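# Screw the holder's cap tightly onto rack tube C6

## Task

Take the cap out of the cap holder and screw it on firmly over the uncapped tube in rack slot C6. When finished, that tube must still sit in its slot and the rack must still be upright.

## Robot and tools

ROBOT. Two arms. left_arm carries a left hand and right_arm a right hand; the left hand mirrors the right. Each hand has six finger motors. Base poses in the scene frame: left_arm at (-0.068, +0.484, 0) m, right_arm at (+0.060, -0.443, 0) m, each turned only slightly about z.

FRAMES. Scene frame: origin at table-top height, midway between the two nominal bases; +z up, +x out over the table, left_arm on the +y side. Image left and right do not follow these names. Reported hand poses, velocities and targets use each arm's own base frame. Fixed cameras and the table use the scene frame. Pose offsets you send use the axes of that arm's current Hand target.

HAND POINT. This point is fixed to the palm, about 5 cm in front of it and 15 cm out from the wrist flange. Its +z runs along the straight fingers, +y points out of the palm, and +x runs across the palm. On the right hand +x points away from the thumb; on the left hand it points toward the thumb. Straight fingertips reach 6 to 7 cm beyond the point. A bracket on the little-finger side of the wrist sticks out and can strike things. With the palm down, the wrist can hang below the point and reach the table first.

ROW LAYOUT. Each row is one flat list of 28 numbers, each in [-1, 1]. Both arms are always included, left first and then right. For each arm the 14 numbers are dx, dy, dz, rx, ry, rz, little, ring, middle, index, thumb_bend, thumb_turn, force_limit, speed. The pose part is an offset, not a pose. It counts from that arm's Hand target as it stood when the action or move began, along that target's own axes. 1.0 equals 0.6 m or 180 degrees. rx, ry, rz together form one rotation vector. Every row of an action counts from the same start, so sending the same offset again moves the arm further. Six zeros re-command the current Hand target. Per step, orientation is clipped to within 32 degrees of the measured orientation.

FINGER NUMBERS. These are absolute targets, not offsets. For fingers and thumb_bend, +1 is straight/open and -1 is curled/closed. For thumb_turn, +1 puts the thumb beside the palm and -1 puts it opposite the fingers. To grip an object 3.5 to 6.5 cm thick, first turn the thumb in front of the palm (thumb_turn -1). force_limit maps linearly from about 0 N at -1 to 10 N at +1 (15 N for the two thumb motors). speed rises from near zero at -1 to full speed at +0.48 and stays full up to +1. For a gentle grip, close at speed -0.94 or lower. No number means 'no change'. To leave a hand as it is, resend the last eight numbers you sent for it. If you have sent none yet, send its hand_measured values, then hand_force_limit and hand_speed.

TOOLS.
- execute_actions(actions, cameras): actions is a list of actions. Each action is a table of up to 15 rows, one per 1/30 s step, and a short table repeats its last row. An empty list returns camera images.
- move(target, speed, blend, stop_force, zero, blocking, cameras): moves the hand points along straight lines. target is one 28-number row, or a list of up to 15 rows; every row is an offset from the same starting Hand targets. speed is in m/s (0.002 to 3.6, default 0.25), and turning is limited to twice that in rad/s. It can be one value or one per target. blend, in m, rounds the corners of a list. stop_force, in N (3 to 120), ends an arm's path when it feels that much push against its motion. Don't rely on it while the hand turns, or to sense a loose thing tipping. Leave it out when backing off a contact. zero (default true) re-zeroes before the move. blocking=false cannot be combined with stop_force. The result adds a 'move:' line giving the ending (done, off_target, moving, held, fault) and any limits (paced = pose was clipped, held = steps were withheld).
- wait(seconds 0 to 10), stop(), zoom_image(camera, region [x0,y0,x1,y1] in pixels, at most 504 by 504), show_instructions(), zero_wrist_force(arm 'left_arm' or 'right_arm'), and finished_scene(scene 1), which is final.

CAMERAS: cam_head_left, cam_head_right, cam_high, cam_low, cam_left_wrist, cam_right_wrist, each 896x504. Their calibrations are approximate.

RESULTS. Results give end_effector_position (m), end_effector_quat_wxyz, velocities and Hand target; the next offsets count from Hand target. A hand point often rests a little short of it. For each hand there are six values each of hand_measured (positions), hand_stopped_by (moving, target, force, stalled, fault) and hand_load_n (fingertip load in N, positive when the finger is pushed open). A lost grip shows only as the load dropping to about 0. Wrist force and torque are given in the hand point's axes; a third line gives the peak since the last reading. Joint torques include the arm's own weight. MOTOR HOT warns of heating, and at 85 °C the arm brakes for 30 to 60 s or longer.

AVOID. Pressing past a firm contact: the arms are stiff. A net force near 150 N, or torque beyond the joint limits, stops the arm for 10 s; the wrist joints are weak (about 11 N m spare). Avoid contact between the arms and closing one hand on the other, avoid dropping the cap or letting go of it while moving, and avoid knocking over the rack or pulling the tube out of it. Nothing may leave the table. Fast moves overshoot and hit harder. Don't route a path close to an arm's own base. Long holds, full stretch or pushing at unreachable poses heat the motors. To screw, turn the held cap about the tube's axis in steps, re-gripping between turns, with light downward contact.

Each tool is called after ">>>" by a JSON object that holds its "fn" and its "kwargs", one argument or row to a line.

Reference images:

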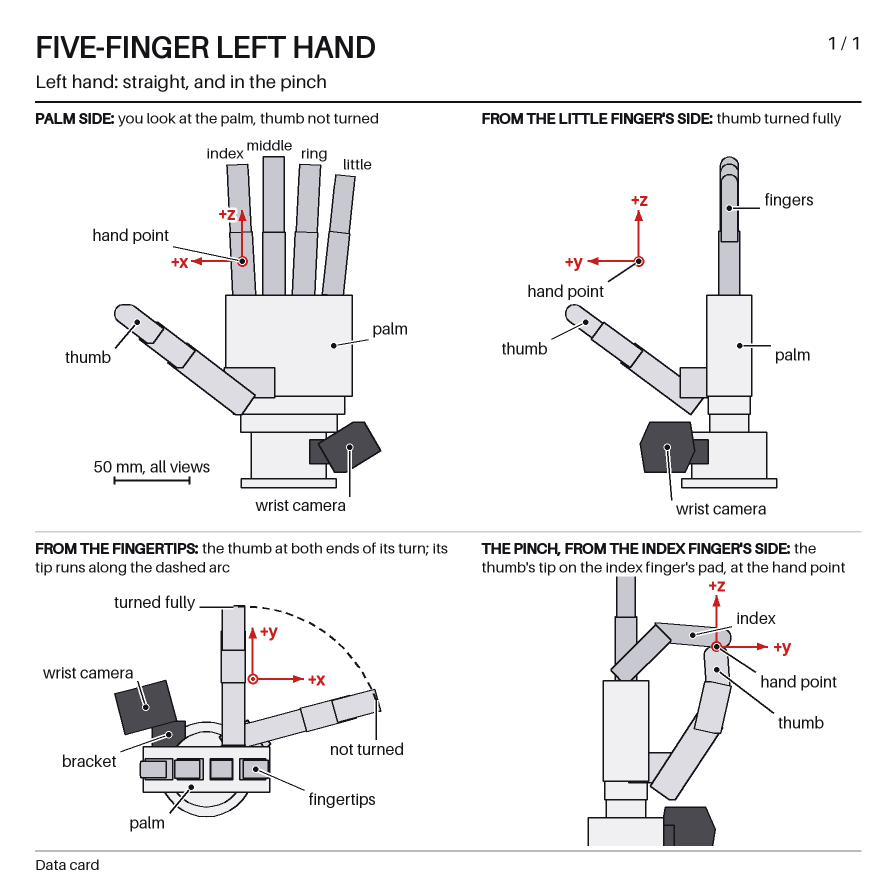

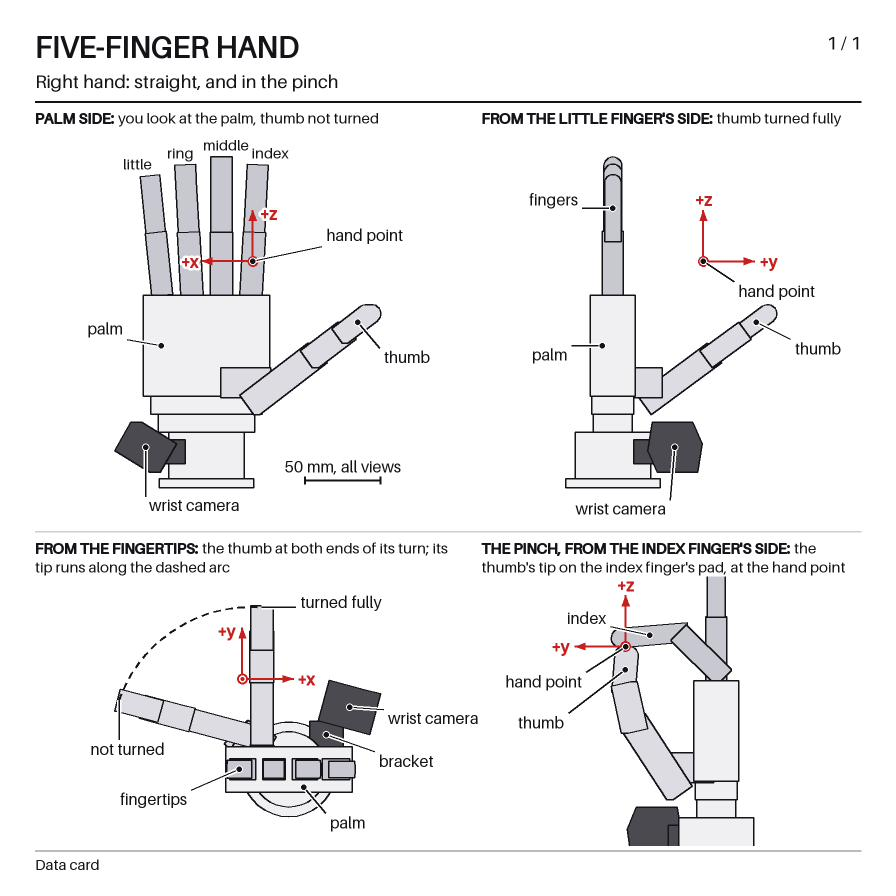

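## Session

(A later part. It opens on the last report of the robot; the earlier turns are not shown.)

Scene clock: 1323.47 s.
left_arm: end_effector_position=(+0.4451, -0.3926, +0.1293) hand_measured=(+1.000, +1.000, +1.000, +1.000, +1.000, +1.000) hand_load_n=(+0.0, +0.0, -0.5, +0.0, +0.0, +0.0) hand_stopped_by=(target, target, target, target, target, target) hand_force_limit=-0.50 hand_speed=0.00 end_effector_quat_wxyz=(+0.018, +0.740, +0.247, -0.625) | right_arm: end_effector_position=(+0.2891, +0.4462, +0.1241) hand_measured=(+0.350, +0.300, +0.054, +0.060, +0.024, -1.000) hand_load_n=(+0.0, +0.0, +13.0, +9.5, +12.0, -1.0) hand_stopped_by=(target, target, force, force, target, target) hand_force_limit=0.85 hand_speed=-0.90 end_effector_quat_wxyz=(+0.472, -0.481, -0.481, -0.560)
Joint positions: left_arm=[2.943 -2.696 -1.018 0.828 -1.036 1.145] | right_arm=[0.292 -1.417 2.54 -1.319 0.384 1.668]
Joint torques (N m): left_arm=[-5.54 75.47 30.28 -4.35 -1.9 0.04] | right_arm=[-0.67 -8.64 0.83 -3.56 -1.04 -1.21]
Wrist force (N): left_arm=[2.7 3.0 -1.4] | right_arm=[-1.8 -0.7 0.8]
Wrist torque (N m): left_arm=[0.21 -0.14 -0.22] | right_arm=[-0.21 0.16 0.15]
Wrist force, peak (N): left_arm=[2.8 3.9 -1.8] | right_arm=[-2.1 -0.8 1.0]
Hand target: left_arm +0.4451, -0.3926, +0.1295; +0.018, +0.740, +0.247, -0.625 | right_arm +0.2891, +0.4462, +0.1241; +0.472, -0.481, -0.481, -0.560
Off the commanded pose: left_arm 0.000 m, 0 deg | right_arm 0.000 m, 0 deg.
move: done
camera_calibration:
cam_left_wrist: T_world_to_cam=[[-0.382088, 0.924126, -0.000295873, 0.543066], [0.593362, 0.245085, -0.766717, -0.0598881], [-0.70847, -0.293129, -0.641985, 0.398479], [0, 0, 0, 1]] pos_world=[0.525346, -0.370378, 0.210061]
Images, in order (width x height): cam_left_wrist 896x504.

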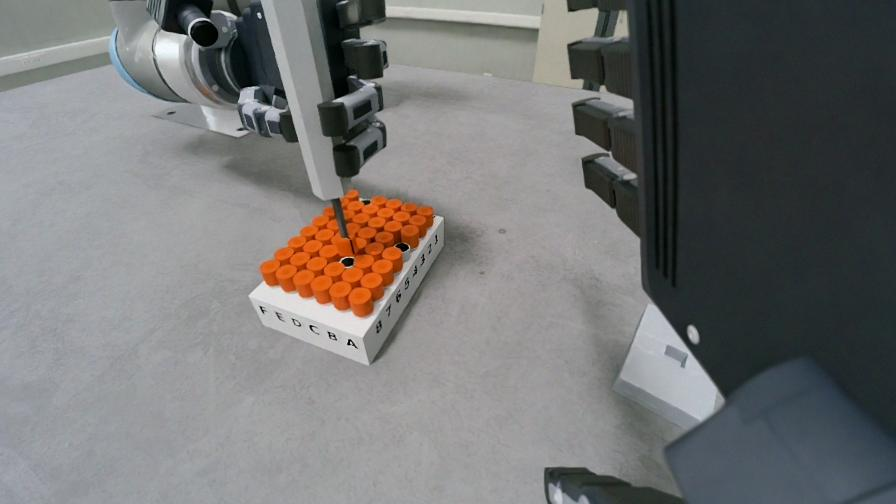

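>>> {"fn": "move", "kwargs": {
  "target": [
    [0,0,0,0,0,0,1,1,1,1,1,1,-0.5,0,0.0001,0.0016,-0.0036,0,0,0,0.35,0.3,-0.2,-0.2,0.02,-1,0.85,-0.9],
    [0,0,0,0,0,0,1,1,1,1,1,1,-0.5,0,-0.0131,0.0005,-0.0046,0,0,0,0.35,0.3,-0.2,-0.2,0.02,-1,0.85,-0.9]
  ],
  "speed": [0.05,0.02],
  "stop_force": 3,
  "cameras": ["cam_left_wrist"]
}}

>>> {"fn": "zoom_image", "kwargs": {
  "camera": "cam_left_wrist",
  "region": [320, 230, 370, 280]
}}

Scene clock: 1330.77 s.
left_arm: end_effector_position=(+0.4451, -0.3926, +0.1295) hand_measured=(+1.000, +1.000, +1.000, +1.000, +1.000, +1.000) hand_load_n=(+0.0, +0.0, +0.0, +0.0, +0.0, +0.0) hand_stopped_by=(target, target, target, target, target, target) hand_force_limit=-0.50 hand_speed=0.00 end_effector_quat_wxyz=(+0.018, +0.740, +0.247, -0.625) | right_arm: end_effector_position=(+0.2899, +0.4439, +0.1171) hand_measured=(+0.350, +0.300, +0.054, +0.060, +0.024, -1.000) hand_load_n=(+0.0, +0.0, +13.5, +8.0, +12.0, -2.5) hand_stopped_by=(target, target, force, force, target, target) hand_force_limit=0.85 hand_speed=-0.90 end_effector_quat_wxyz=(+0.472, -0.481, -0.481, -0.560)
Joint positions: left_arm=[2.943 -2.696 -1.018 0.828 -1.036 1.145] | right_arm=[0.283 -1.393 2.548 -1.356 0.375 1.673]
Joint torques (N m): left_arm=[-5.59 78.36 27.65 -3.75 -1.61 1.07] | right_arm=[5.07 -8.48 -16.07 -2.89 1.71 0.03]
Wrist force (N): left_arm=[2.8 3.1 -1.1] | right_arm=[1.0 -0.4 0.2]
Wrist torque (N m): left_arm=[0.21 -0.13 -0.23] | right_arm=[-0.20 0.17 0.18]
Wrist force, peak (N): left_arm=[2.9 3.3 -1.5] | right_arm=[8.5 -1.3 -0.1]
Hand target: left_arm +0.4451, -0.3926, +0.1295; +0.018, +0.740, +0.247, -0.625 | right_arm +0.2899, +0.4439, +0.1170; +0.472, -0.481, -0.481, -0.560 (not the last commanded pose)
Off the commanded pose: left_arm 0.000 m, 0 deg | right_arm 0.001 m, 0 deg.
move: contact (right_arm); path passed 1 of 2 targets
camera_calibration:
cam_left_wrist: T_world_to_cam=[[-0.381804, 0.924243, -0.000425525, 0.542986], [0.593661, 0.244888, -0.766549, -0.0599994], [-0.708373, -0.292924, -0.642186, 0.398673], [0, 0, 0, 1]] pos_world=[0.525343, -0.370377, 0.210261]
Images, in order (width x height): cam_left_wrist 896x504.

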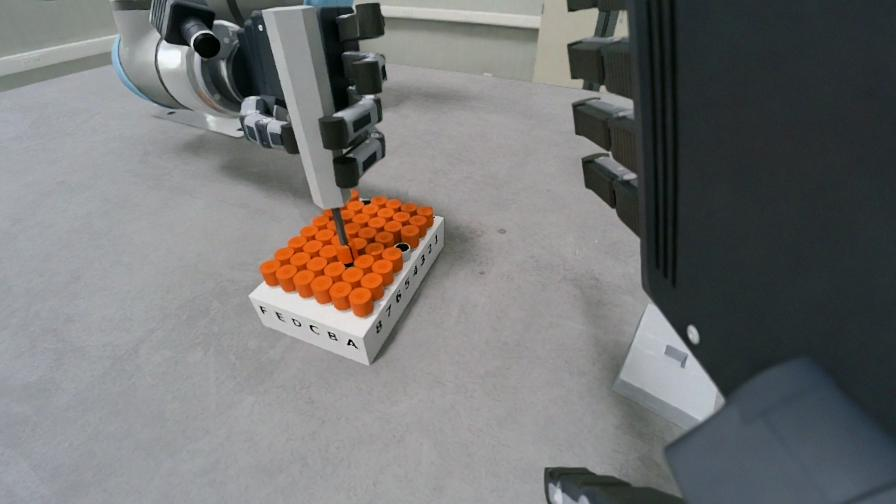

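Scaled by 10.080.

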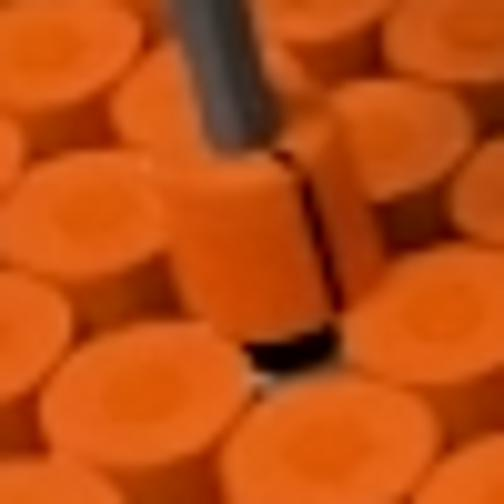

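>>> {"fn": "execute_actions", "kwargs": {
  "actions": [],
  "cameras": ["cam_left_wrist"]
}}

>>> {"fn": "zoom_image", "kwargs": {
  "camera": "cam_left_wrist",
  "region": [320, 220, 370, 280]
}}

Scene clock: 1338.63 s.
left_arm: end_effector_position=(+0.4451, -0.3926, +0.1295) hand_measured=(+1.000, +1.000, +1.000, +1.000, +1.000, +1.000) hand_load_n=(+0.0, -0.5, +0.0, +0.0, +0.0, +0.0) hand_stopped_by=(target, target, target, target, target, target) hand_force_limit=-0.50 hand_speed=0.00 end_effector_quat_wxyz=(+0.018, +0.740, +0.247, -0.625) | right_arm: end_effector_position=(+0.2899, +0.4439, +0.1170) hand_measured=(+0.350, +0.300, +0.054, +0.060, +0.024, -1.000) hand_load_n=(+0.0, +0.0, +13.5, +8.0, +12.0, -2.0) hand_stopped_by=(target, target, force, force, target, target) hand_force_limit=0.85 hand_speed=-0.90 end_effector_quat_wxyz=(+0.472, -0.481, -0.481, -0.560)
Joint positions: left_arm=[2.943 -2.696 -1.018 0.828 -1.036 1.145] | right_arm=[0.283 -1.393 2.548 -1.356 0.375 1.673]
Joint velocities: within noise
Joint torques (N m): left_arm=[-4.72 79.36 21.7 -2.04 -1.09 0.77] | right_arm=[3.21 -7.37 -16.16 -2.63 1.38 1.56]
Wrist force (N): left_arm=[2.8 3.3 -1.4] | right_arm=[0.8 -0.4 0.4]
Wrist torque (N m): left_arm=[0.25 -0.14 -0.23] | right_arm=[-0.22 0.19 0.16]
Wrist force, peak (N): left_arm=[2.9 3.2 -1.5] | right_arm=[1.8 -0.3 0.4]
Hand target: left_arm +0.4451, -0.3926, +0.1295; +0.018, +0.740, +0.247, -0.625 | right_arm +0.2899, +0.4439, +0.1170; +0.472, -0.481, -0.481, -0.560 (not the last commanded pose)
Off the commanded pose: left_arm 0.000 m, 0 deg | right_arm 0.001 m, 0 deg.
camera_calibration:
cam_left_wrist: T_world_to_cam=[[-0.381804, 0.924243, -0.000425525, 0.542986], [0.593661, 0.244888, -0.766549, -0.0599994], [-0.708373, -0.292924, -0.642186, 0.398673], [0, 0, 0, 1]] pos_world=[0.525343, -0.370377, 0.210261]
Images, in order (width x height): cam_left_wrist 896x504.

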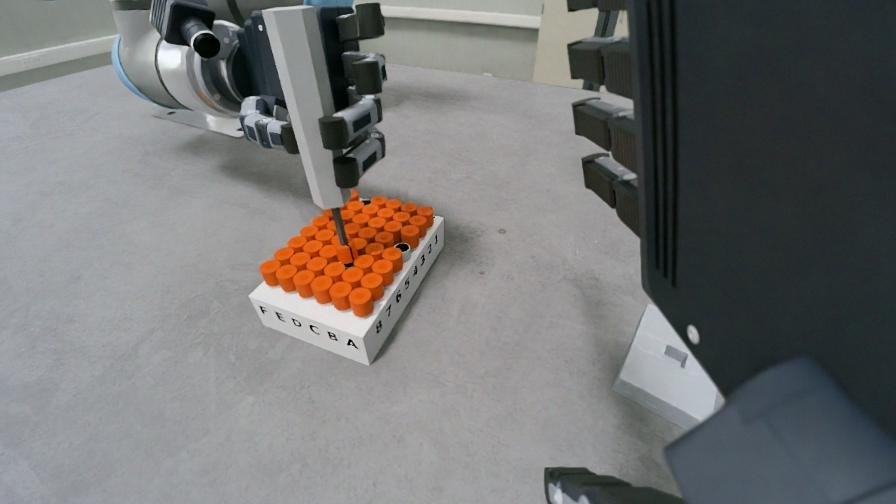

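Scaled by 8.400.

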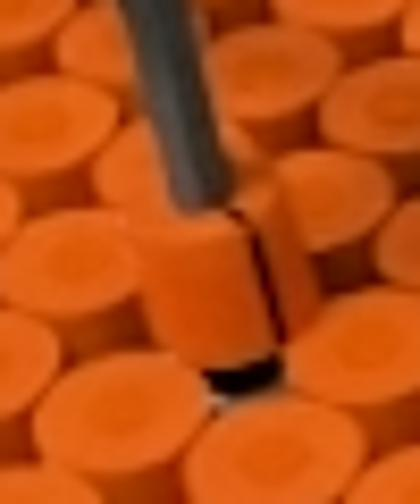

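>>> {"fn": "zoom_image", "kwargs": {
  "camera": "cam_left_wrist",
  "region": [315, 190, 375, 265]
}}

>>> {"fn": "zoom_image", "kwargs": {
  "camera": "cam_left_wrist",
  "region": [250, 0, 400, 220]
}}

Scaled by 6.720.

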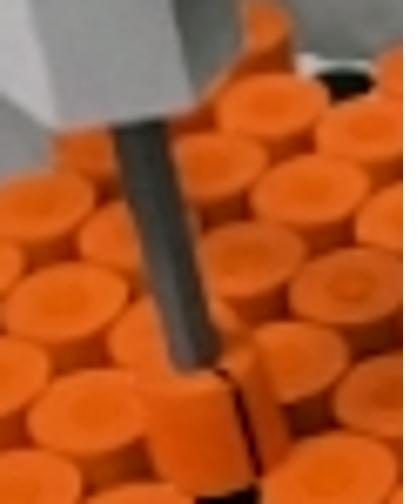

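Scaled by 2.291.

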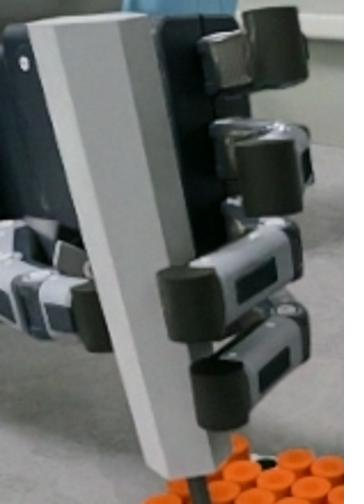

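>>> {"fn": "move", "kwargs": {
  "target": [0.0235,-0.1037,0.0337,-0.1816,-0.0549,-0.0423,1,1,1,1,1,1,-0.5,0,0,0,0,0,0,0,0.35,0.3,-0.2,-0.2,0.02,-1,0.85,-0.9],
  "speed": 0.25
}}

>>> {"fn": "move", "kwargs": {
  "target": [0.0235,-0.1037,0.0337,-0.1816,-0.0549,-0.0423,1,1,1,1,1,1,-0.5,0,0,0,0,0,0,0,0.35,0.3,-0.2,-0.2,0.02,-1,0.85,-0.9],
  "speed": 0.25,
  "cameras": ["cam_left_wrist"]
}}

Scene clock: 1346.07 s.
left_arm: end_effector_position=(+0.4038, -0.3400, +0.1296) hand_measured=(+1.000, +1.000, +1.000, +1.000, +1.000, +1.000) hand_load_n=(+0.0, +0.0, -0.5, +0.0, +0.0, +0.0) hand_stopped_by=(target, target, target, target, target, target) hand_force_limit=-0.50 hand_speed=0.00 end_effector_quat_wxyz=(+0.205, +0.632, +0.458, -0.591) | right_arm: end_effector_position=(+0.2899, +0.4439, +0.1170) hand_measured=(+0.350, +0.300, +0.054, +0.060, +0.024, -1.000) hand_load_n=(+0.0, +0.0, +13.5, +8.0, +12.0, -2.5) hand_stopped_by=(target, target, force, force, target, target) hand_force_limit=0.85 hand_speed=-0.90 end_effector_quat_wxyz=(+0.472, -0.481, -0.481, -0.560)
Joint positions: left_arm=[3.168 -2.372 -1.731 1.321 -0.668 0.991] | right_arm=[0.283 -1.393 2.548 -1.356 0.375 1.673]
Joint torques (N m): left_arm=[4.54 17.09 -2.25 0.06 1.08 -0.25] | right_arm=[2.9 -7.81 -15.48 -2.47 1.53 1.37]
Wrist force (N): left_arm=[2.6 3.0 -1.3] | right_arm=[1.1 -0.5 0.2]
Wrist torque (N m): left_arm=[0.20 -0.10 -0.13] | right_arm=[-0.23 0.14 0.18]
Wrist force, peak (N): left_arm=[2.7 4.2 -2.0] | right_arm=[1.8 -0.1 0.4]
Hand target: left_arm +0.4038, -0.3400, +0.1295; +0.205, +0.632, +0.458, -0.591 | right_arm +0.2899, +0.4439, +0.1170; +0.472, -0.481, -0.481, -0.560
Off the commanded pose: left_arm 0.000 m, 0 deg | right_arm 0.000 m, 0 deg.
move: done

Scene clock: 1347.87 s.
left_arm: end_effector_position=(+0.3398, -0.3205, +0.1296) hand_measured=(+1.000, +1.000, +1.000, +1.000, +1.000, +1.000) hand_load_n=(+0.0, +0.0, +0.0, +0.0, +0.0, +0.0) hand_stopped_by=(target, target, target, target, target, target) hand_force_limit=-0.50 hand_speed=0.00 end_effector_quat_wxyz=(+0.373, +0.465, +0.627, -0.502) end_effector_velocity=(-0.001, +0.000, -0.001) end_effector_angular_velocity=(+0.000, +0.007, +0.001) | right_arm: end_effector_position=(+0.2899, +0.4439, +0.1170) hand_measured=(+0.350, +0.300, +0.054, +0.060, +0.024, -1.000) hand_load_n=(+0.0, +0.0, +13.5, +7.5, +12.0, -2.5) hand_stopped_by=(target, target, force, force, target, target) hand_force_limit=0.85 hand_speed=-0.90 end_effector_quat_wxyz=(+0.472, -0.481, -0.481, -0.560)
Joint positions: left_arm=[3.307 -2.076 -2.251 2.124 -0.273 0.358] | right_arm=[0.283 -1.393 2.548 -1.356 0.375 1.673]
Joint velocities: left_arm=[0 -0.001 -0.001 0 0 -0.005] | right_arm=[within noise]
Joint torques (N m): left_arm=[5.51 7.51 -8.53 -1.39 2.5 -0.79] | right_arm=[3.27 -7.22 -15.6 -2.82 1.68 1.61]
Wrist force (N): left_arm=[2.9 3.1 -1.4] | right_arm=[1.4 -0.4 0.2]
Wrist torque (N m): left_arm=[0.20 -0.16 -0.11] | right_arm=[-0.21 0.14 0.19]
Wrist force, peak (N): left_arm=[2.2 4.2 -1.9] | right_arm=[1.8 -0.2 0.3]
Hand target: left_arm +0.3397, -0.3205, +0.1295; +0.373, +0.465, +0.627, -0.502 | right_arm +0.2899, +0.4439, +0.1170; +0.472, -0.481, -0.481, -0.560
Off the commanded pose: left_arm 0.000 m, 0 deg | right_arm 0.000 m, 0 deg.
move: done
camera_calibration:
cam_left_wrist: T_world_to_cam=[[-0.999114, -0.0420832, -0.000492032, 0.336207], [-0.0266587, 0.641874, -0.766346, 0.322929], [0.0325661, -0.765654, -0.642428, -0.058031], [0, 0, 0, 1]] pos_world=[0.346408, -0.237563, 0.21036]
Images, in order (width x height): cam_left_wrist 896x504.

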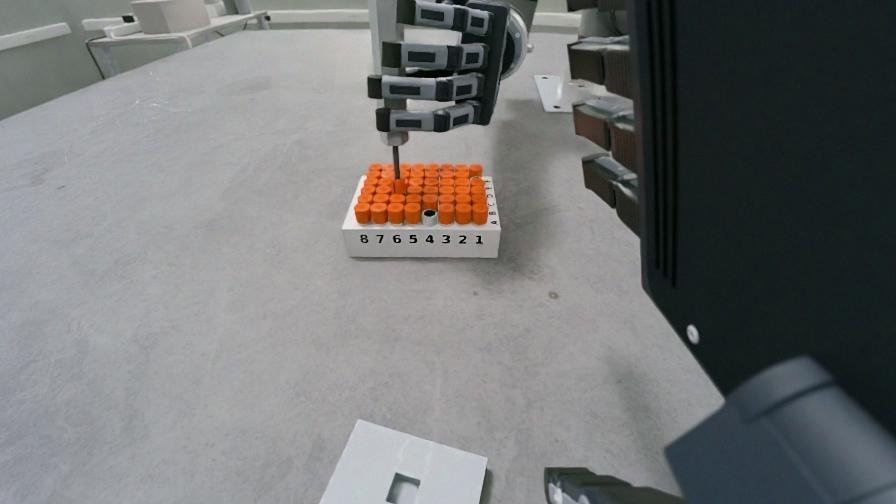

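>>> {"fn": "zoom_image", "kwargs": {
  "camera": "cam_left_wrist",
  "region": [375, 160, 425, 220]
}}

>>> {"fn": "zoom_image", "kwargs": {
  "camera": "cam_left_wrist",
  "region": [345, 140, 445, 240]
}}

Scaled by 8.400.

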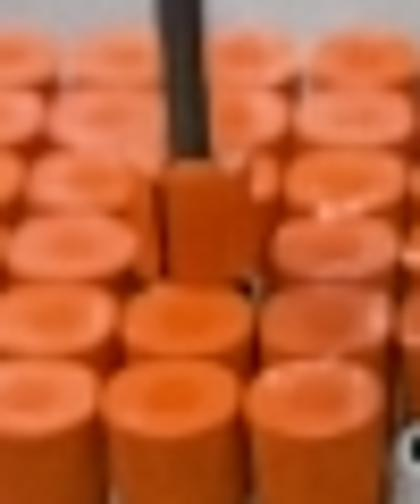

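Scaled by 5.040.

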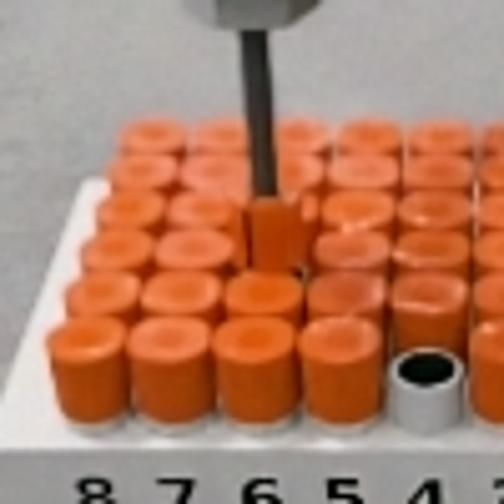

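>>> {"fn": "move", "kwargs": {
  "target": [0,0,0,0,0,0,1,1,1,1,1,1,-0.5,0,0.00328,0.00181,-0.00104,0,0,0,0.35,0.3,-0.2,-0.2,0.02,-1,0.85,-0.9],
  "speed": 0.02
}}

>>> {"fn": "zero_wrist_force", "kwargs": {
  "arm": "right_arm"
}}

>>> {"fn": "move", "kwargs": {
  "target": [0,0,0,0,0,0,1,1,1,1,1,1,-0.5,0,-0.01158,-0.00099,-0.00087,0,0,0,0.35,0.3,-0.2,-0.2,0.02,-1,0.85,-0.9],
  "speed": 0.005,
  "stop_force": 3,
  "cameras": ["cam_left_wrist"]
}}

>>> {"fn": "zoom_image", "kwargs": {
  "camera": "cam_left_wrist",
  "region": [375, 160, 425, 220]
}}

Scene clock: 1365.23 s.
left_arm: end_effector_position=(+0.3397, -0.3205, +0.1295) hand_measured=(+1.000, +1.000, +1.000, +1.000, +1.000, +1.000) hand_load_n=(+0.0, +0.0, +0.0, +0.0, +0.0, +0.0) hand_stopped_by=(target, target, target, target, target, target) hand_force_limit=-0.50 hand_speed=0.00 end_effector_quat_wxyz=(+0.373, +0.465, +0.627, -0.502) | right_arm: end_effector_position=(+0.2907, +0.4430, +0.1191) hand_measured=(+0.350, +0.300, +0.054, +0.060, +0.024, -1.000) hand_load_n=(+0.0, +0.0, +13.0, +9.5, +12.0, -1.0) hand_stopped_by=(target, target, force, force, target, target) hand_force_limit=0.85 hand_speed=-0.90 end_effector_quat_wxyz=(+0.472, -0.481, -0.481, -0.560)
Joint positions: left_arm=[3.307 -2.076 -2.252 2.124 -0.273 0.358] | right_arm=[0.279 -1.401 2.548 -1.35 0.371 1.675]
Joint torques (N m): left_arm=[4.24 7.66 -8.33 -4.99 2.68 0.94] | right_arm=[-4.77 -18.05 -16.91 -0.4 -0.48 0.59]
Wrist force (N): left_arm=[2.8 3.3 -1.2] | right_arm=[-1.6 -0.6 1.0]
Wrist torque (N m): left_arm=[0.20 -0.15 -0.12] | right_arm=[-0.20 0.17 0.14]
Wrist force, peak (N): left_arm=[3.1 3.3 -1.3] | right_arm=[-2.1 -0.9 1.1]
Hand target: left_arm +0.3397, -0.3205, +0.1295; +0.373, +0.465, +0.627, -0.502 | right_arm +0.2907, +0.4430, +0.1190; +0.472, -0.481, -0.481, -0.560
Off the commanded pose: left_arm 0.000 m, 0 deg | right_arm 0.000 m, 0 deg.
move: done

Wrist force sensor zeroed.

Scene clock: 1366.83 s.
left_arm: end_effector_position=(+0.3397, -0.3205, +0.1295) hand_measured=(+1.000, +1.000, +1.000, +1.000, +1.000, +1.000) hand_load_n=(+0.0, +0.0, +0.0, +0.0, +0.0, +0.0) hand_stopped_by=(target, target, target, target, target, target) hand_force_limit=-0.50 hand_speed=0.00 end_effector_quat_wxyz=(+0.373, +0.465, +0.627, -0.502) | right_arm: end_effector_position=(+0.2908, +0.4430, +0.1168) hand_measured=(+0.350, +0.300, +0.054, +0.060, +0.024, -1.000) hand_load_n=(+0.0, +0.0, +13.5, +8.5, +12.5, -2.5) hand_stopped_by=(target, target, force, force, target, target) hand_force_limit=0.85 hand_speed=-0.90 end_effector_quat_wxyz=(+0.472, -0.481, -0.481, -0.560)
Joint positions: left_arm=[3.307 -2.076 -2.252 2.124 -0.273 0.358] | right_arm=[0.279 -1.392 2.549 -1.36 0.371 1.675]
Joint torques (N m): left_arm=[3.84 8.59 -8.22 -4.78 0.93 1.01] | right_arm=[-0.17 -27.6 -16.05 1.49 -0.69 -0.41]
Wrist force (N, zeroed by zero_wrist_force on right_arm): left_arm=[2.9 3.3 -1.2] | right_arm=[5.9 -0.1 -0.7]
Wrist torque (N m, zeroed by zero_wrist_force on right_arm): left_arm=[0.22 -0.17 -0.11] | right_arm=[-0.01 0.06 0.06]
Wrist force, peak (N, zeroed by zero_wrist_force on right_arm): left_arm=[2.9 3.4 -1.2] | right_arm=[7.1 -0.1 -0.6]
Hand target: left_arm +0.3397, -0.3205, +0.1295; +0.373, +0.465, +0.627, -0.502 | right_arm +0.2908, +0.4430, +0.1168; +0.472, -0.481, -0.481, -0.560 (not the last commanded pose)
Off the commanded pose: left_arm 0.000 m, 0 deg | right_arm 0.005 m, 0 deg.
move: contact (right_arm)
camera_calibration:
cam_left_wrist: T_world_to_cam=[[-0.999106, -0.0422761, -0.000257401, 0.336115], [-0.0269555, 0.641703, -0.766479, 0.322877], [0.032569, -0.765787, -0.642269, -0.0580837], [0, 0, 0, 1]] pos_world=[0.34641, -0.237461, 0.21026]
Images, in order (width x height): cam_left_wrist 896x504.

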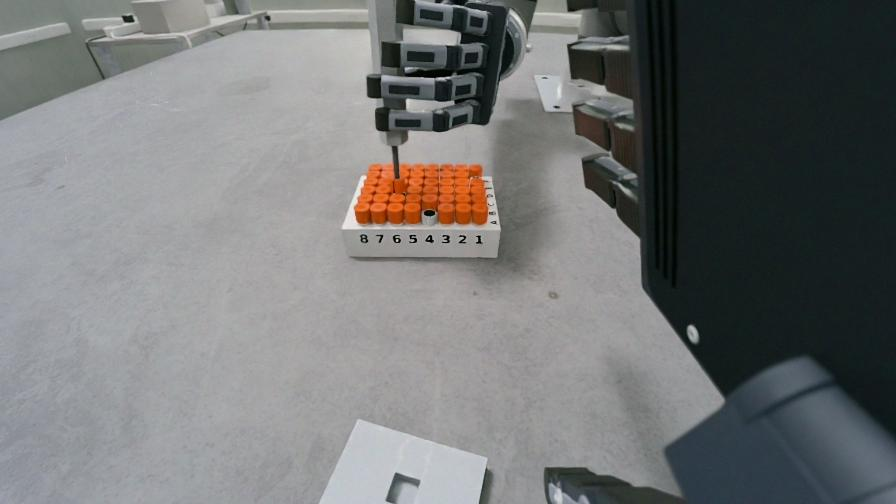

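Scaled by 8.400.

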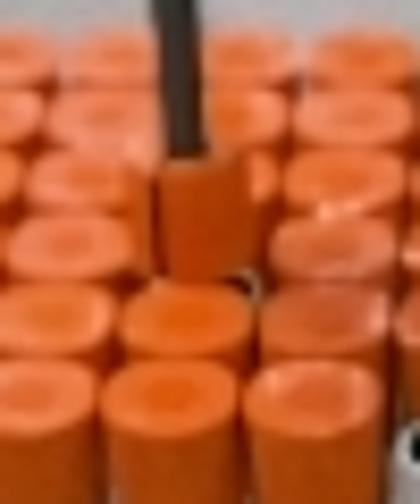

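>>> {"fn": "move", "kwargs": {
  "target": [
    [-0.0377,0.1001,0.0317,0.1816,0.0549,0.0423,1,1,1,1,1,1,-0.5,0,0,0,0,0,0,0,0.35,0.3,-0.2,-0.2,0.02,-1,0.85,-0.9]
  ],
  "speed": 0.25
}}

>>> {"fn": "move", "kwargs": {
  "target": [
    [-0.0377,0.1001,0.0317,0.1816,0.0549,0.0423,1,1,1,1,1,1,-0.5,0,0,0,0,0,0,0,0.35,0.3,-0.2,-0.2,0.02,-1,0.85,-0.9]
  ],
  "speed": 0.25,
  "cameras": ["cam_left_wrist"]
}}

>>> {"fn": "zoom_image", "kwargs": {
  "camera": "cam_left_wrist",
  "region": [320, 230, 370, 280]
}}

Scene clock: 1371.80 s.
left_arm: end_effector_position=(+0.4038, -0.3399, +0.1294) hand_measured=(+1.000, +1.000, +1.000, +1.000, +1.000, +1.000) hand_load_n=(+0.0, +0.0, +0.0, +0.0, +0.0, +0.0) hand_stopped_by=(target, target, target, target, target, target) hand_force_limit=-0.50 hand_speed=0.00 end_effector_quat_wxyz=(+0.205, +0.631, +0.458, -0.591) | right_arm: end_effector_position=(+0.2908, +0.4430, +0.1168) hand_measured=(+0.350, +0.300, +0.054, +0.060, +0.024, -1.000) hand_load_n=(+0.0, +0.0, +13.5, +8.0, +12.0, -2.5) hand_stopped_by=(target, target, force, force, target, target) hand_force_limit=0.85 hand_speed=-0.90 end_effector_quat_wxyz=(+0.472, -0.481, -0.481, -0.560)
Joint positions: left_arm=[3.168 -2.372 -1.732 1.321 -0.667 0.991] | right_arm=[0.279 -1.392 2.549 -1.36 0.371 1.675]
Joint torques (N m): left_arm=[-1.67 61.19 20.87 -4.08 -2.12 1.27] | right_arm=[-10.18 -26.62 -13.92 1.51 -1.8 1.31]
Wrist force (N, zeroed by zero_wrist_force on right_arm): left_arm=[2.7 3.1 -1.5] | right_arm=[6.2 -0.2 -0.4]
Wrist torque (N m, zeroed by zero_wrist_force on right_arm): left_arm=[0.22 -0.13 -0.21] | right_arm=[-0.04 0.03 0.07]
Wrist force, peak (N, zeroed by zero_wrist_force on right_arm): left_arm=[2.9 4.3 -2.3] | right_arm=[6.8 0.2 -0.6]
Hand target: left_arm +0.4038, -0.3399, +0.1295; +0.205, +0.632, +0.458, -0.591 | right_arm +0.2908, +0.4430, +0.1168; +0.472, -0.481, -0.481, -0.560
Off the commanded pose: left_arm 0.000 m, 0 deg | right_arm 0.000 m, 0 deg.
move: done

Scene clock: 1373.53 s.
left_arm: end_effector_position=(+0.4451, -0.3926, +0.1293) hand_measured=(+1.000, +1.000, +1.000, +1.000, +1.000, +1.000) hand_load_n=(+0.0, +0.0, +0.0, +0.0, -0.5, +0.0) hand_stopped_by=(target, target, target, target, target, target) hand_force_limit=-0.50 hand_speed=0.00 end_effector_quat_wxyz=(+0.018, +0.740, +0.247, -0.625) | right_arm: end_effector_position=(+0.2908, +0.4430, +0.1168) hand_measured=(+0.350, +0.300, +0.054, +0.060, +0.024, -1.000) hand_load_n=(+0.0, +0.0, +13.5, +8.0, +12.0, -2.5) hand_stopped_by=(target, target, force, force, target, target) hand_force_limit=0.85 hand_speed=-0.90 end_effector_quat_wxyz=(+0.472, -0.481, -0.481, -0.560)
Joint positions: left_arm=[2.943 -2.696 -1.018 0.828 -1.036 1.145] | right_arm=[0.279 -1.392 2.549 -1.36 0.371 1.675]
Joint torques (N m): left_arm=[-4.57 77.36 28.93 -4.28 -1.8 -0.04] | right_arm=[-9.85 -26.84 -15.52 1.38 -1.7 1.54]
Wrist force (N, zeroed by zero_wrist_force on right_arm): left_arm=[2.8 3.2 -1.2] | right_arm=[6.1 0.0 -0.7]
Wrist torque (N m, zeroed by zero_wrist_force on right_arm): left_arm=[0.22 -0.14 -0.24] | right_arm=[0.00 0.07 0.06]
Wrist force, peak (N, zeroed by zero_wrist_force on right_arm): left_arm=[2.7 3.6 -2.0] | right_arm=[6.7 0.1 -0.4]
Hand target: left_arm +0.4452, -0.3926, +0.1295; +0.018, +0.740, +0.247, -0.625 | right_arm +0.2908, +0.4430, +0.1168; +0.472, -0.481, -0.481, -0.560
Off the commanded pose: left_arm 0.000 m, 0 deg | right_arm 0.000 m, 0 deg.
move: done
camera_calibration:
cam_left_wrist: T_world_to_cam=[[-0.382088, 0.924126, -0.000295873, 0.543104], [0.593362, 0.245085, -0.766717, -0.0598708], [-0.70847, -0.293129, -0.641985, 0.398614], [0, 0, 0, 1]] pos_world=[0.525446, -0.370378, 0.210161]
Images, in order (width x height): cam_left_wrist 896x504.

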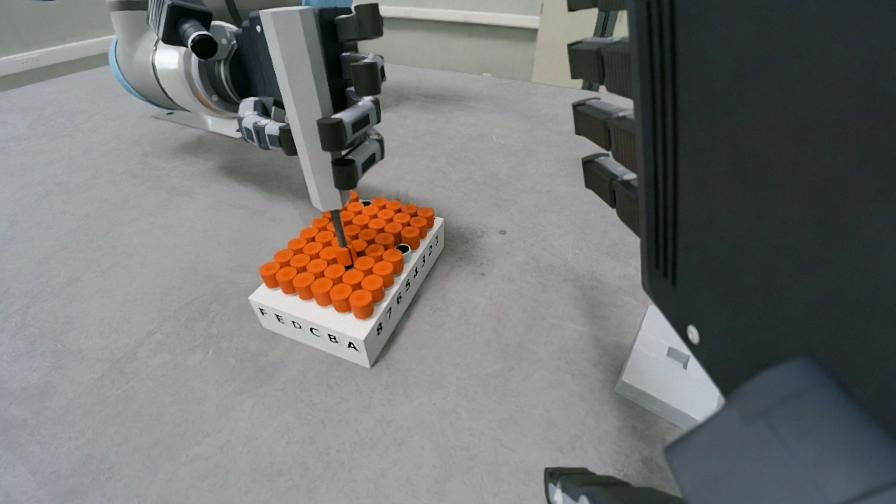

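Scaled by 10.080.

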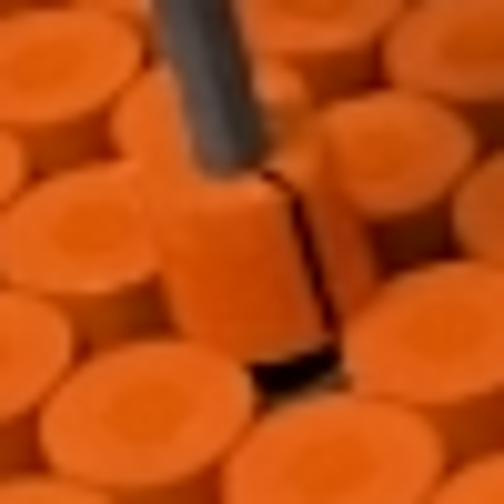

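>>> {"fn": "execute_actions", "kwargs": {
  "actions": [],
  "cameras": ["cam_right_wrist"]
}}

Scene clock: 1390.93 s.
left_arm: end_effector_position=(+0.4452, -0.3926, +0.1295) hand_measured=(+1.000, +1.000, +1.000, +1.000, +1.000, +1.000) hand_load_n=(+0.0, +0.0, +0.0, +0.0, +0.0, +0.0) hand_stopped_by=(target, target, target, target, target, target) hand_force_limit=-0.50 hand_speed=0.00 end_effector_quat_wxyz=(+0.018, +0.740, +0.247, -0.625) | right_arm: end_effector_position=(+0.2908, +0.4430, +0.1168) hand_measured=(+0.350, +0.300, +0.054, +0.060, +0.024, -1.000) hand_load_n=(+0.0, +0.0, +13.5, +8.0, +12.5, -2.5) hand_stopped_by=(target, target, force, force, target, target) hand_force_limit=0.85 hand_speed=-0.90 end_effector_quat_wxyz=(+0.472, -0.481, -0.481, -0.560)
Joint positions: left_arm=[2.943 -2.696 -1.018 0.828 -1.036 1.145] | right_arm=[0.279 -1.392 2.549 -1.36 0.371 1.675]
Joint velocities: within noise
Joint torques (N m): left_arm=[-5.37 79.26 31.18 -4.39 -2.06 0.99] | right_arm=[-9.77 -27.69 -14.99 1.49 -1.73 1.51]
Wrist force (N, zeroed by zero_wrist_force on right_arm): left_arm=[2.7 3.1 -1.1] | right_arm=[6.2 0.0 -0.5]
Wrist torque (N m, zeroed by zero_wrist_force on right_arm): left_arm=[0.20 -0.12 -0.24] | right_arm=[-0.02 0.05 0.06]
Wrist force, peak (N, zeroed by zero_wrist_force on right_arm): left_arm=[2.9 3.2 -1.4] | right_arm=[6.7 0.3 -0.5]
Hand target: left_arm +0.4452, -0.3926, +0.1295; +0.018, +0.740, +0.247, -0.625 | right_arm +0.2908, +0.4430, +0.1168; +0.472, -0.481, -0.481, -0.560
Off the commanded pose: left_arm 0.000 m, 0 deg | right_arm 0.000 m, 0 deg.
camera_calibration:
cam_right_wrist: T_world_to_cam=[[0.94307, -0.06498, 0.326184, -0.272567], [0.252192, -0.499678, -0.828686, 0.23739], [0.216835, 0.86377, -0.454844, -0.2729], [0, 0, 0, 1]] pos_world=[0.256356, 0.336631, 0.161502]
Images, in order (width x height): cam_right_wrist 896x504.

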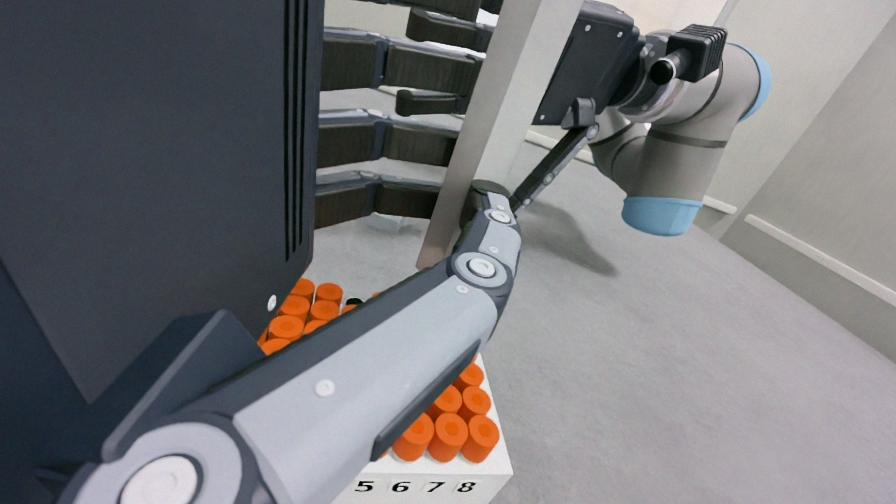

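>>> {"fn": "move", "kwargs": {
  "target": [0,0,0,0,0,0,1,1,1,1,1,1,-0.5,0,0.0035,-0.00148,-0.00027,0,0,0,0.35,0.3,-0.2,-0.2,0.02,-1,0.85,-0.9],
  "speed": 0.02
}}

>>> {"fn": "move", "kwargs": {
  "target": [0,0,0,0,0,0,1,1,1,1,1,1,-0.5,0,-0.01324,-0.00113,-0.00099,0,0,0,0.35,0.3,-0.2,-0.2,0.02,-1,0.85,-0.9],
  "speed": 0.005,
  "stop_force": 3,
  "cameras": ["cam_left_wrist"]
}}

>>> {"fn": "zoom_image", "kwargs": {
  "camera": "cam_left_wrist",
  "region": [320, 230, 370, 280]
}}

Scene clock: 1406.33 s.
left_arm: end_effector_position=(+0.4452, -0.3926, +0.1295) hand_measured=(+1.000, +1.000, +1.000, +1.000, +1.000, +1.000) hand_load_n=(+0.0, +0.0, +0.0, +0.0, +0.0, +0.0) hand_stopped_by=(target, target, target, target, target, target) hand_force_limit=-0.50 hand_speed=0.00 end_effector_quat_wxyz=(+0.018, +0.740, +0.247, -0.625) | right_arm: end_effector_position=(+0.2897, +0.4428, +0.1189) hand_measured=(+0.350, +0.300, +0.054, +0.060, +0.024, -1.000) hand_load_n=(+0.0, +0.0, +13.0, +9.5, +12.0, -1.0) hand_stopped_by=(target, target, force, force, target, target) hand_force_limit=0.85 hand_speed=-0.90 end_effector_quat_wxyz=(+0.472, -0.481, -0.481, -0.560)
Joint positions: left_arm=[2.943 -2.696 -1.018 0.828 -1.036 1.145] | right_arm=[0.279 -1.402 2.55 -1.351 0.371 1.675]
Joint torques (N m): left_arm=[-4.41 78.4 29.76 -3.93 -1.84 1.1] | right_arm=[9.44 -13.59 -0.58 -0.48 2.44 -1.33]
Wrist force (N, zeroed by zero_wrist_force on right_arm): left_arm=[2.7 3.1 -1.3] | right_arm=[-0.1 0.2 0.3]
Wrist torque (N m, zeroed by zero_wrist_force on right_arm): left_arm=[0.20 -0.14 -0.23] | right_arm=[0.01 0.01 0.01]
Wrist force, peak (N, zeroed by zero_wrist_force on right_arm): left_arm=[3.0 3.2 -1.2] | right_arm=[6.7 0.2 -0.4]
Hand target: left_arm +0.4452, -0.3926, +0.1295; +0.018, +0.740, +0.247, -0.625 | right_arm +0.2897, +0.4428, +0.1188; +0.472, -0.481, -0.481, -0.560
Off the commanded pose: left_arm 0.000 m, 0 deg | right_arm 0.000 m, 0 deg.
move: done

Scene clock: 1407.93 s.
left_arm: end_effector_position=(+0.4452, -0.3926, +0.1295) hand_measured=(+1.000, +1.000, +1.000, +1.000, +1.000, +1.000) hand_load_n=(+0.0, +0.0, +0.0, +0.0, +0.0, +0.0) hand_stopped_by=(target, target, target, target, target, target) hand_force_limit=-0.50 hand_speed=0.00 end_effector_quat_wxyz=(+0.018, +0.740, +0.247, -0.625) | right_arm: end_effector_position=(+0.2897, +0.4428, +0.1168) hand_measured=(+0.350, +0.300, +0.054, +0.060, +0.024, -1.000) hand_load_n=(+0.0, +0.0, +13.5, +8.0, +12.0, -2.5) hand_stopped_by=(target, target, force, force, target, target) hand_force_limit=0.85 hand_speed=-0.90 end_effector_quat_wxyz=(+0.472, -0.481, -0.481, -0.560)
Joint positions: left_arm=[2.943 -2.696 -1.018 0.828 -1.036 1.145] | right_arm=[0.279 -1.394 2.552 -1.36 0.371 1.675]
Joint torques (N m): left_arm=[-4 78.67 24.62 -2.9 -1.54 0.79] | right_arm=[7.23 -27.49 -14.85 1.23 2.2 -0.32]
Wrist force (N, zeroed by zero_wrist_force on right_arm): left_arm=[2.8 3.0 -1.4] | right_arm=[4.9 0.2 -0.6]
Wrist torque (N m, zeroed by zero_wrist_force on right_arm): left_arm=[0.20 -0.14 -0.22] | right_arm=[0.02 0.03 0.08]
Wrist force, peak (N, zeroed by zero_wrist_force on right_arm): left_arm=[2.9 3.3 -1.4] | right_arm=[6.5 0.3 -0.5]
Hand target: left_arm +0.4452, -0.3926, +0.1295; +0.018, +0.740, +0.247, -0.625 | right_arm +0.2897, +0.4428, +0.1168; +0.472, -0.481, -0.481, -0.560 (not the last commanded pose)
Off the commanded pose: left_arm 0.000 m, 0 deg | right_arm 0.006 m, 0 deg.
move: contact (right_arm)
camera_calibration:
cam_left_wrist: T_world_to_cam=[[-0.381804, 0.924243, -0.000425525, 0.543025], [0.593661, 0.244888, -0.766549, -0.0599821], [-0.708373, -0.292924, -0.642186, 0.398808], [0, 0, 0, 1]] pos_world=[0.525443, -0.370377, 0.210361]
Images, in order (width x height): cam_left_wrist 896x504.

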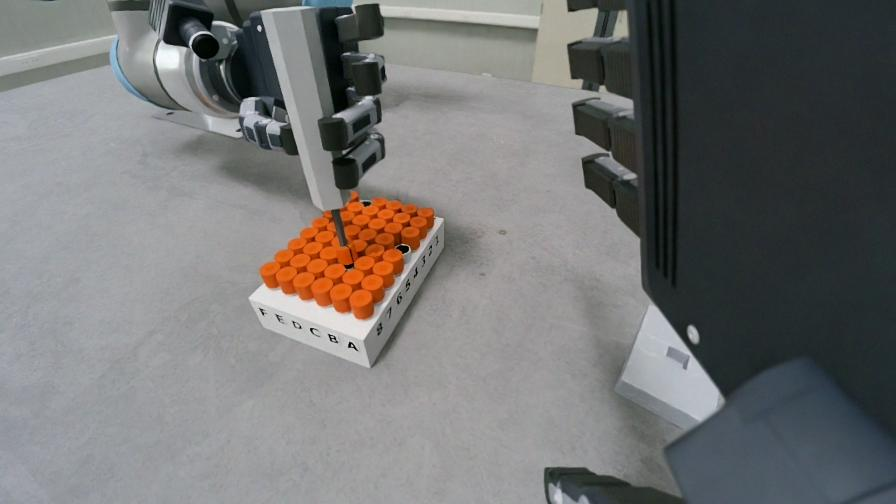

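Scaled by 10.080.

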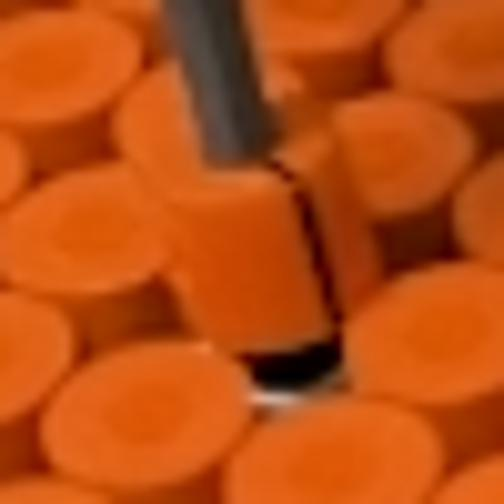

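>>> {"fn": "move", "kwargs": {
  "target": [0,0,0,0,0,0,1,1,1,1,1,1,-0.5,0,0.00336,0.00102,-0.00132,0,0,0,0.35,0.3,-0.2,-0.2,0.02,-1,0.85,-0.9],
  "speed": 0.02
}}

>>> {"fn": "move", "kwargs": {
  "target": [0,0,0,0,0,0,1,1,1,1,1,1,-0.5,0,-0.01324,-0.00113,-0.00099,0,0,0,0.35,0.3,-0.2,-0.2,0.02,-1,0.85,-0.9],
  "speed": 0.005,
  "stop_force": 3,
  "cameras": ["cam_left_wrist"]
}}

>>> {"fn": "zoom_image", "kwargs": {
  "camera": "cam_left_wrist",
  "region": [320, 230, 370, 280]
}}

Scene clock: 1417.50 s.
left_arm: end_effector_position=(+0.4452, -0.3926, +0.1295) hand_measured=(+1.000, +1.000, +1.000, +1.000, +1.000, +1.000) hand_load_n=(+0.0, +0.0, +0.0, +0.0, +0.0, +0.0) hand_stopped_by=(target, target, target, target, target, target) hand_force_limit=-0.50 hand_speed=0.00 end_effector_quat_wxyz=(+0.018, +0.740, +0.247, -0.625) | right_arm: end_effector_position=(+0.2901, +0.4418, +0.1189) hand_measured=(+0.350, +0.300, +0.054, +0.060, +0.024, -1.000) hand_load_n=(+0.0, +0.0, +13.0, +9.5, +12.0, -1.0) hand_stopped_by=(target, target, force, force, target, target) hand_force_limit=0.85 hand_speed=-0.90 end_effector_quat_wxyz=(+0.472, -0.481, -0.481, -0.560)
Joint positions: left_arm=[2.943 -2.696 -1.018 0.828 -1.036 1.145] | right_arm=[0.275 -1.403 2.552 -1.354 0.367 1.677]
Joint torques (N m): left_arm=[-2.83 77.79 14.42 -0.89 -0.42 0.45] | right_arm=[-4.37 -13.75 1.25 -0.33 -0.58 0.7]
Wrist force (N, zeroed by zero_wrist_force on right_arm): left_arm=[2.7 3.0 -1.3] | right_arm=[-0.1 0.0 0.2]
Wrist torque (N m, zeroed by zero_wrist_force on right_arm): left_arm=[0.20 -0.13 -0.22] | right_arm=[-0.01 0.01 0.00]
Wrist force, peak (N, zeroed by zero_wrist_force on right_arm): left_arm=[2.8 3.3 -1.4] | right_arm=[5.5 0.0 -0.4]
Hand target: left_arm +0.4452, -0.3926, +0.1295; +0.018, +0.740, +0.247, -0.625 | right_arm +0.2901, +0.4418, +0.1188; +0.472, -0.481, -0.481, -0.560
Off the commanded pose: left_arm 0.000 m, 0 deg | right_arm 0.000 m, 0 deg.
move: done

Scene clock: 1419.70 s.
left_arm: end_effector_position=(+0.4452, -0.3926, +0.1295) hand_measured=(+1.000, +1.000, +1.000, +1.000, +1.000, +1.000) hand_load_n=(+0.0, +0.0, +0.0, +0.0, +0.0, +0.0) hand_stopped_by=(target, target, target, target, target, target) hand_force_limit=-0.50 hand_speed=0.00 end_effector_quat_wxyz=(+0.018, +0.740, +0.247, -0.625) | right_arm: end_effector_position=(+0.2900, +0.4418, +0.1108) hand_measured=(+0.350, +0.300, +0.054, +0.060, +0.024, -1.000) hand_load_n=(+0.0, +0.0, +13.0, +9.0, +12.0, -1.0) hand_stopped_by=(target, target, force, force, target, target) hand_force_limit=0.85 hand_speed=-0.90 end_effector_quat_wxyz=(+0.472, -0.481, -0.481, -0.560)
Joint positions: left_arm=[2.943 -2.696 -1.018 0.828 -1.036 1.145] | right_arm=[0.275 -1.371 2.557 -1.391 0.367 1.677]
Joint torques (N m): left_arm=[-2.38 78.03 8.17 -0.4 -0.06 0.35] | right_arm=[4.03 -23.2 -1.95 0.72 0.32 1.48]
Wrist force (N, zeroed by zero_wrist_force on right_arm): left_arm=[2.8 3.0 -1.5] | right_arm=[0.1 0.0 0.0]
Wrist torque (N m, zeroed by zero_wrist_force on right_arm): left_arm=[0.21 -0.16 -0.22] | right_arm=[0.00 0.00 0.00]
Wrist force, peak (N, zeroed by zero_wrist_force on right_arm): left_arm=[2.9 3.2 -1.4] | right_arm=[-0.6 -0.4 0.1]
Hand target: left_arm +0.4452, -0.3926, +0.1295; +0.018, +0.740, +0.247, -0.625 | right_arm +0.2901, +0.4418, +0.1108; +0.472, -0.481, -0.481, -0.560
Off the commanded pose: left_arm 0.000 m, 0 deg | right_arm 0.000 m, 0 deg.
move: done
camera_calibration:
cam_left_wrist: T_world_to_cam=[[-0.381804, 0.924243, -0.000425525, 0.543025], [0.593661, 0.244888, -0.766549, -0.0599821], [-0.708373, -0.292924, -0.642186, 0.398808], [0, 0, 0, 1]] pos_world=[0.525443, -0.370377, 0.210361]
Images, in order (width x height): cam_left_wrist 896x504.

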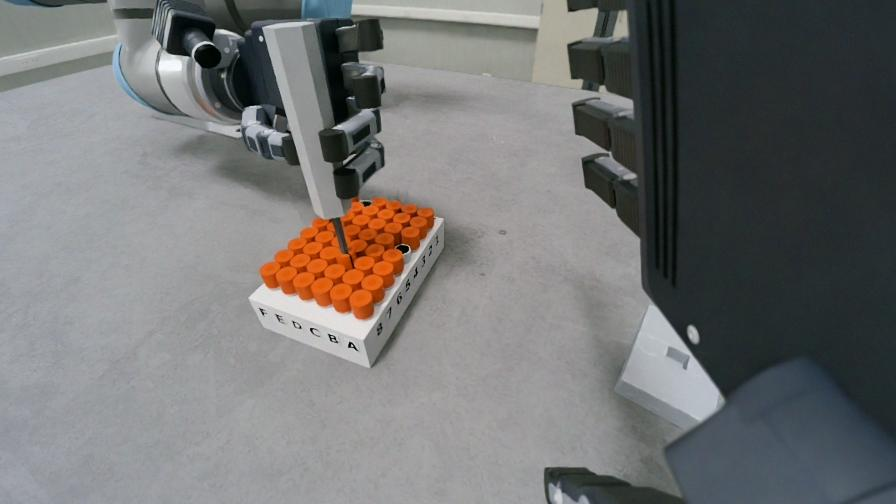

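Scaled by 10.080.

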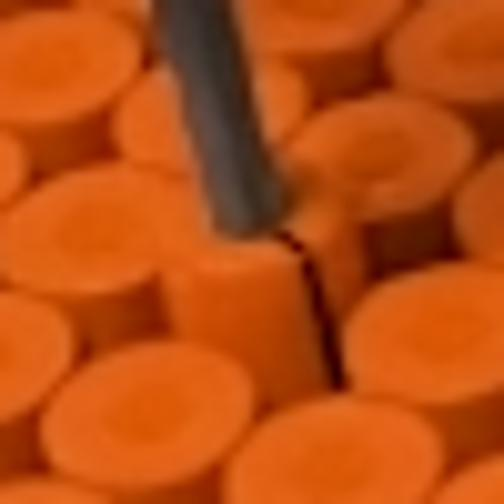

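>>> {"fn": "move", "kwargs": {
  "target": [0,0,0,0,0,0,1,1,1,1,1,1,-0.5,0,-0.00827,-0.00071,-0.00062,0,0,0,0.35,0.3,-0.2,-0.2,0.02,-1,0.85,-0.9],
  "speed": 0.004,
  "stop_force": 3,
  "cameras": ["cam_left_wrist"]
}}

>>> {"fn": "zoom_image", "kwargs": {
  "camera": "cam_left_wrist",
  "region": [320, 230, 370, 280]
}}

Scene clock: 1423.53 s.
left_arm: end_effector_position=(+0.4452, -0.3926, +0.1295) hand_measured=(+1.000, +1.000, +1.000, +1.000, +1.000, +1.000) hand_load_n=(+0.0, +0.0, +0.0, +0.0, +0.0, +0.0) hand_stopped_by=(target, target, target, target, target, target) hand_force_limit=-0.50 hand_speed=0.00 end_effector_quat_wxyz=(+0.018, +0.740, +0.247, -0.625) | right_arm: end_effector_position=(+0.2901, +0.4418, +0.1063) hand_measured=(+0.350, +0.300, +0.054, +0.060, +0.024, -1.000) hand_load_n=(+0.0, +0.0, +13.0, +9.0, +12.0, -1.5) hand_stopped_by=(target, target, force, force, target, target) hand_force_limit=0.85 hand_speed=-0.90 end_effector_quat_wxyz=(+0.472, -0.481, -0.481, -0.560)
Joint positions: left_arm=[2.943 -2.696 -1.018 0.828 -1.036 1.145] | right_arm=[0.275 -1.353 2.559 -1.411 0.367 1.677]
Joint torques (N m): left_arm=[0.08 78.46 0.76 -0.54 1.36 0.03] | right_arm=[-8.74 -27.81 -12.99 1.79 -1.48 -0.57]
Wrist force (N, zeroed by zero_wrist_force on right_arm): left_arm=[2.8 3.0 -1.3] | right_arm=[5.4 -0.1 0.7]
Wrist torque (N m, zeroed by zero_wrist_force on right_arm): left_arm=[0.21 -0.14 -0.22] | right_arm=[0.00 0.07 0.05]
Wrist force, peak (N, zeroed by zero_wrist_force on right_arm): left_arm=[2.9 3.3 -1.6] | right_arm=[6.3 0.1 1.1]
Hand target: left_arm +0.4452, -0.3926, +0.1295; +0.018, +0.740, +0.247, -0.625 | right_arm +0.2901, +0.4418, +0.1063; +0.472, -0.481, -0.481, -0.560
Off the commanded pose: left_arm 0.000 m, 0 deg | right_arm 0.000 m, 0 deg.
move: contact (right_arm)
camera_calibration:
cam_left_wrist: T_world_to_cam=[[-0.381804, 0.924243, -0.000425525, 0.543025], [0.593661, 0.244888, -0.766549, -0.0599821], [-0.708373, -0.292924, -0.642186, 0.398808], [0, 0, 0, 1]] pos_world=[0.525443, -0.370377, 0.210361]
Images, in order (width x height): cam_left_wrist 896x504.

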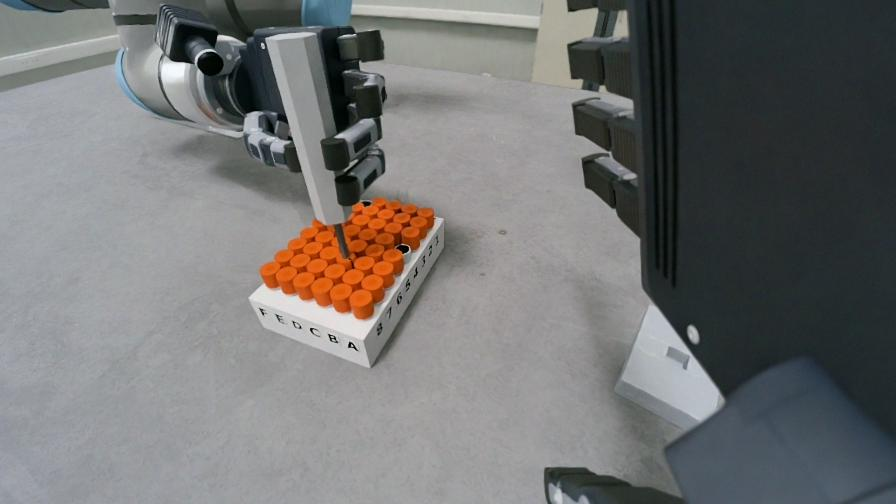

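Scaled by 10.080.

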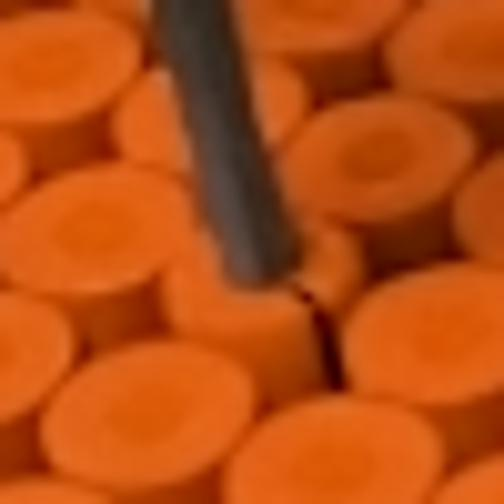

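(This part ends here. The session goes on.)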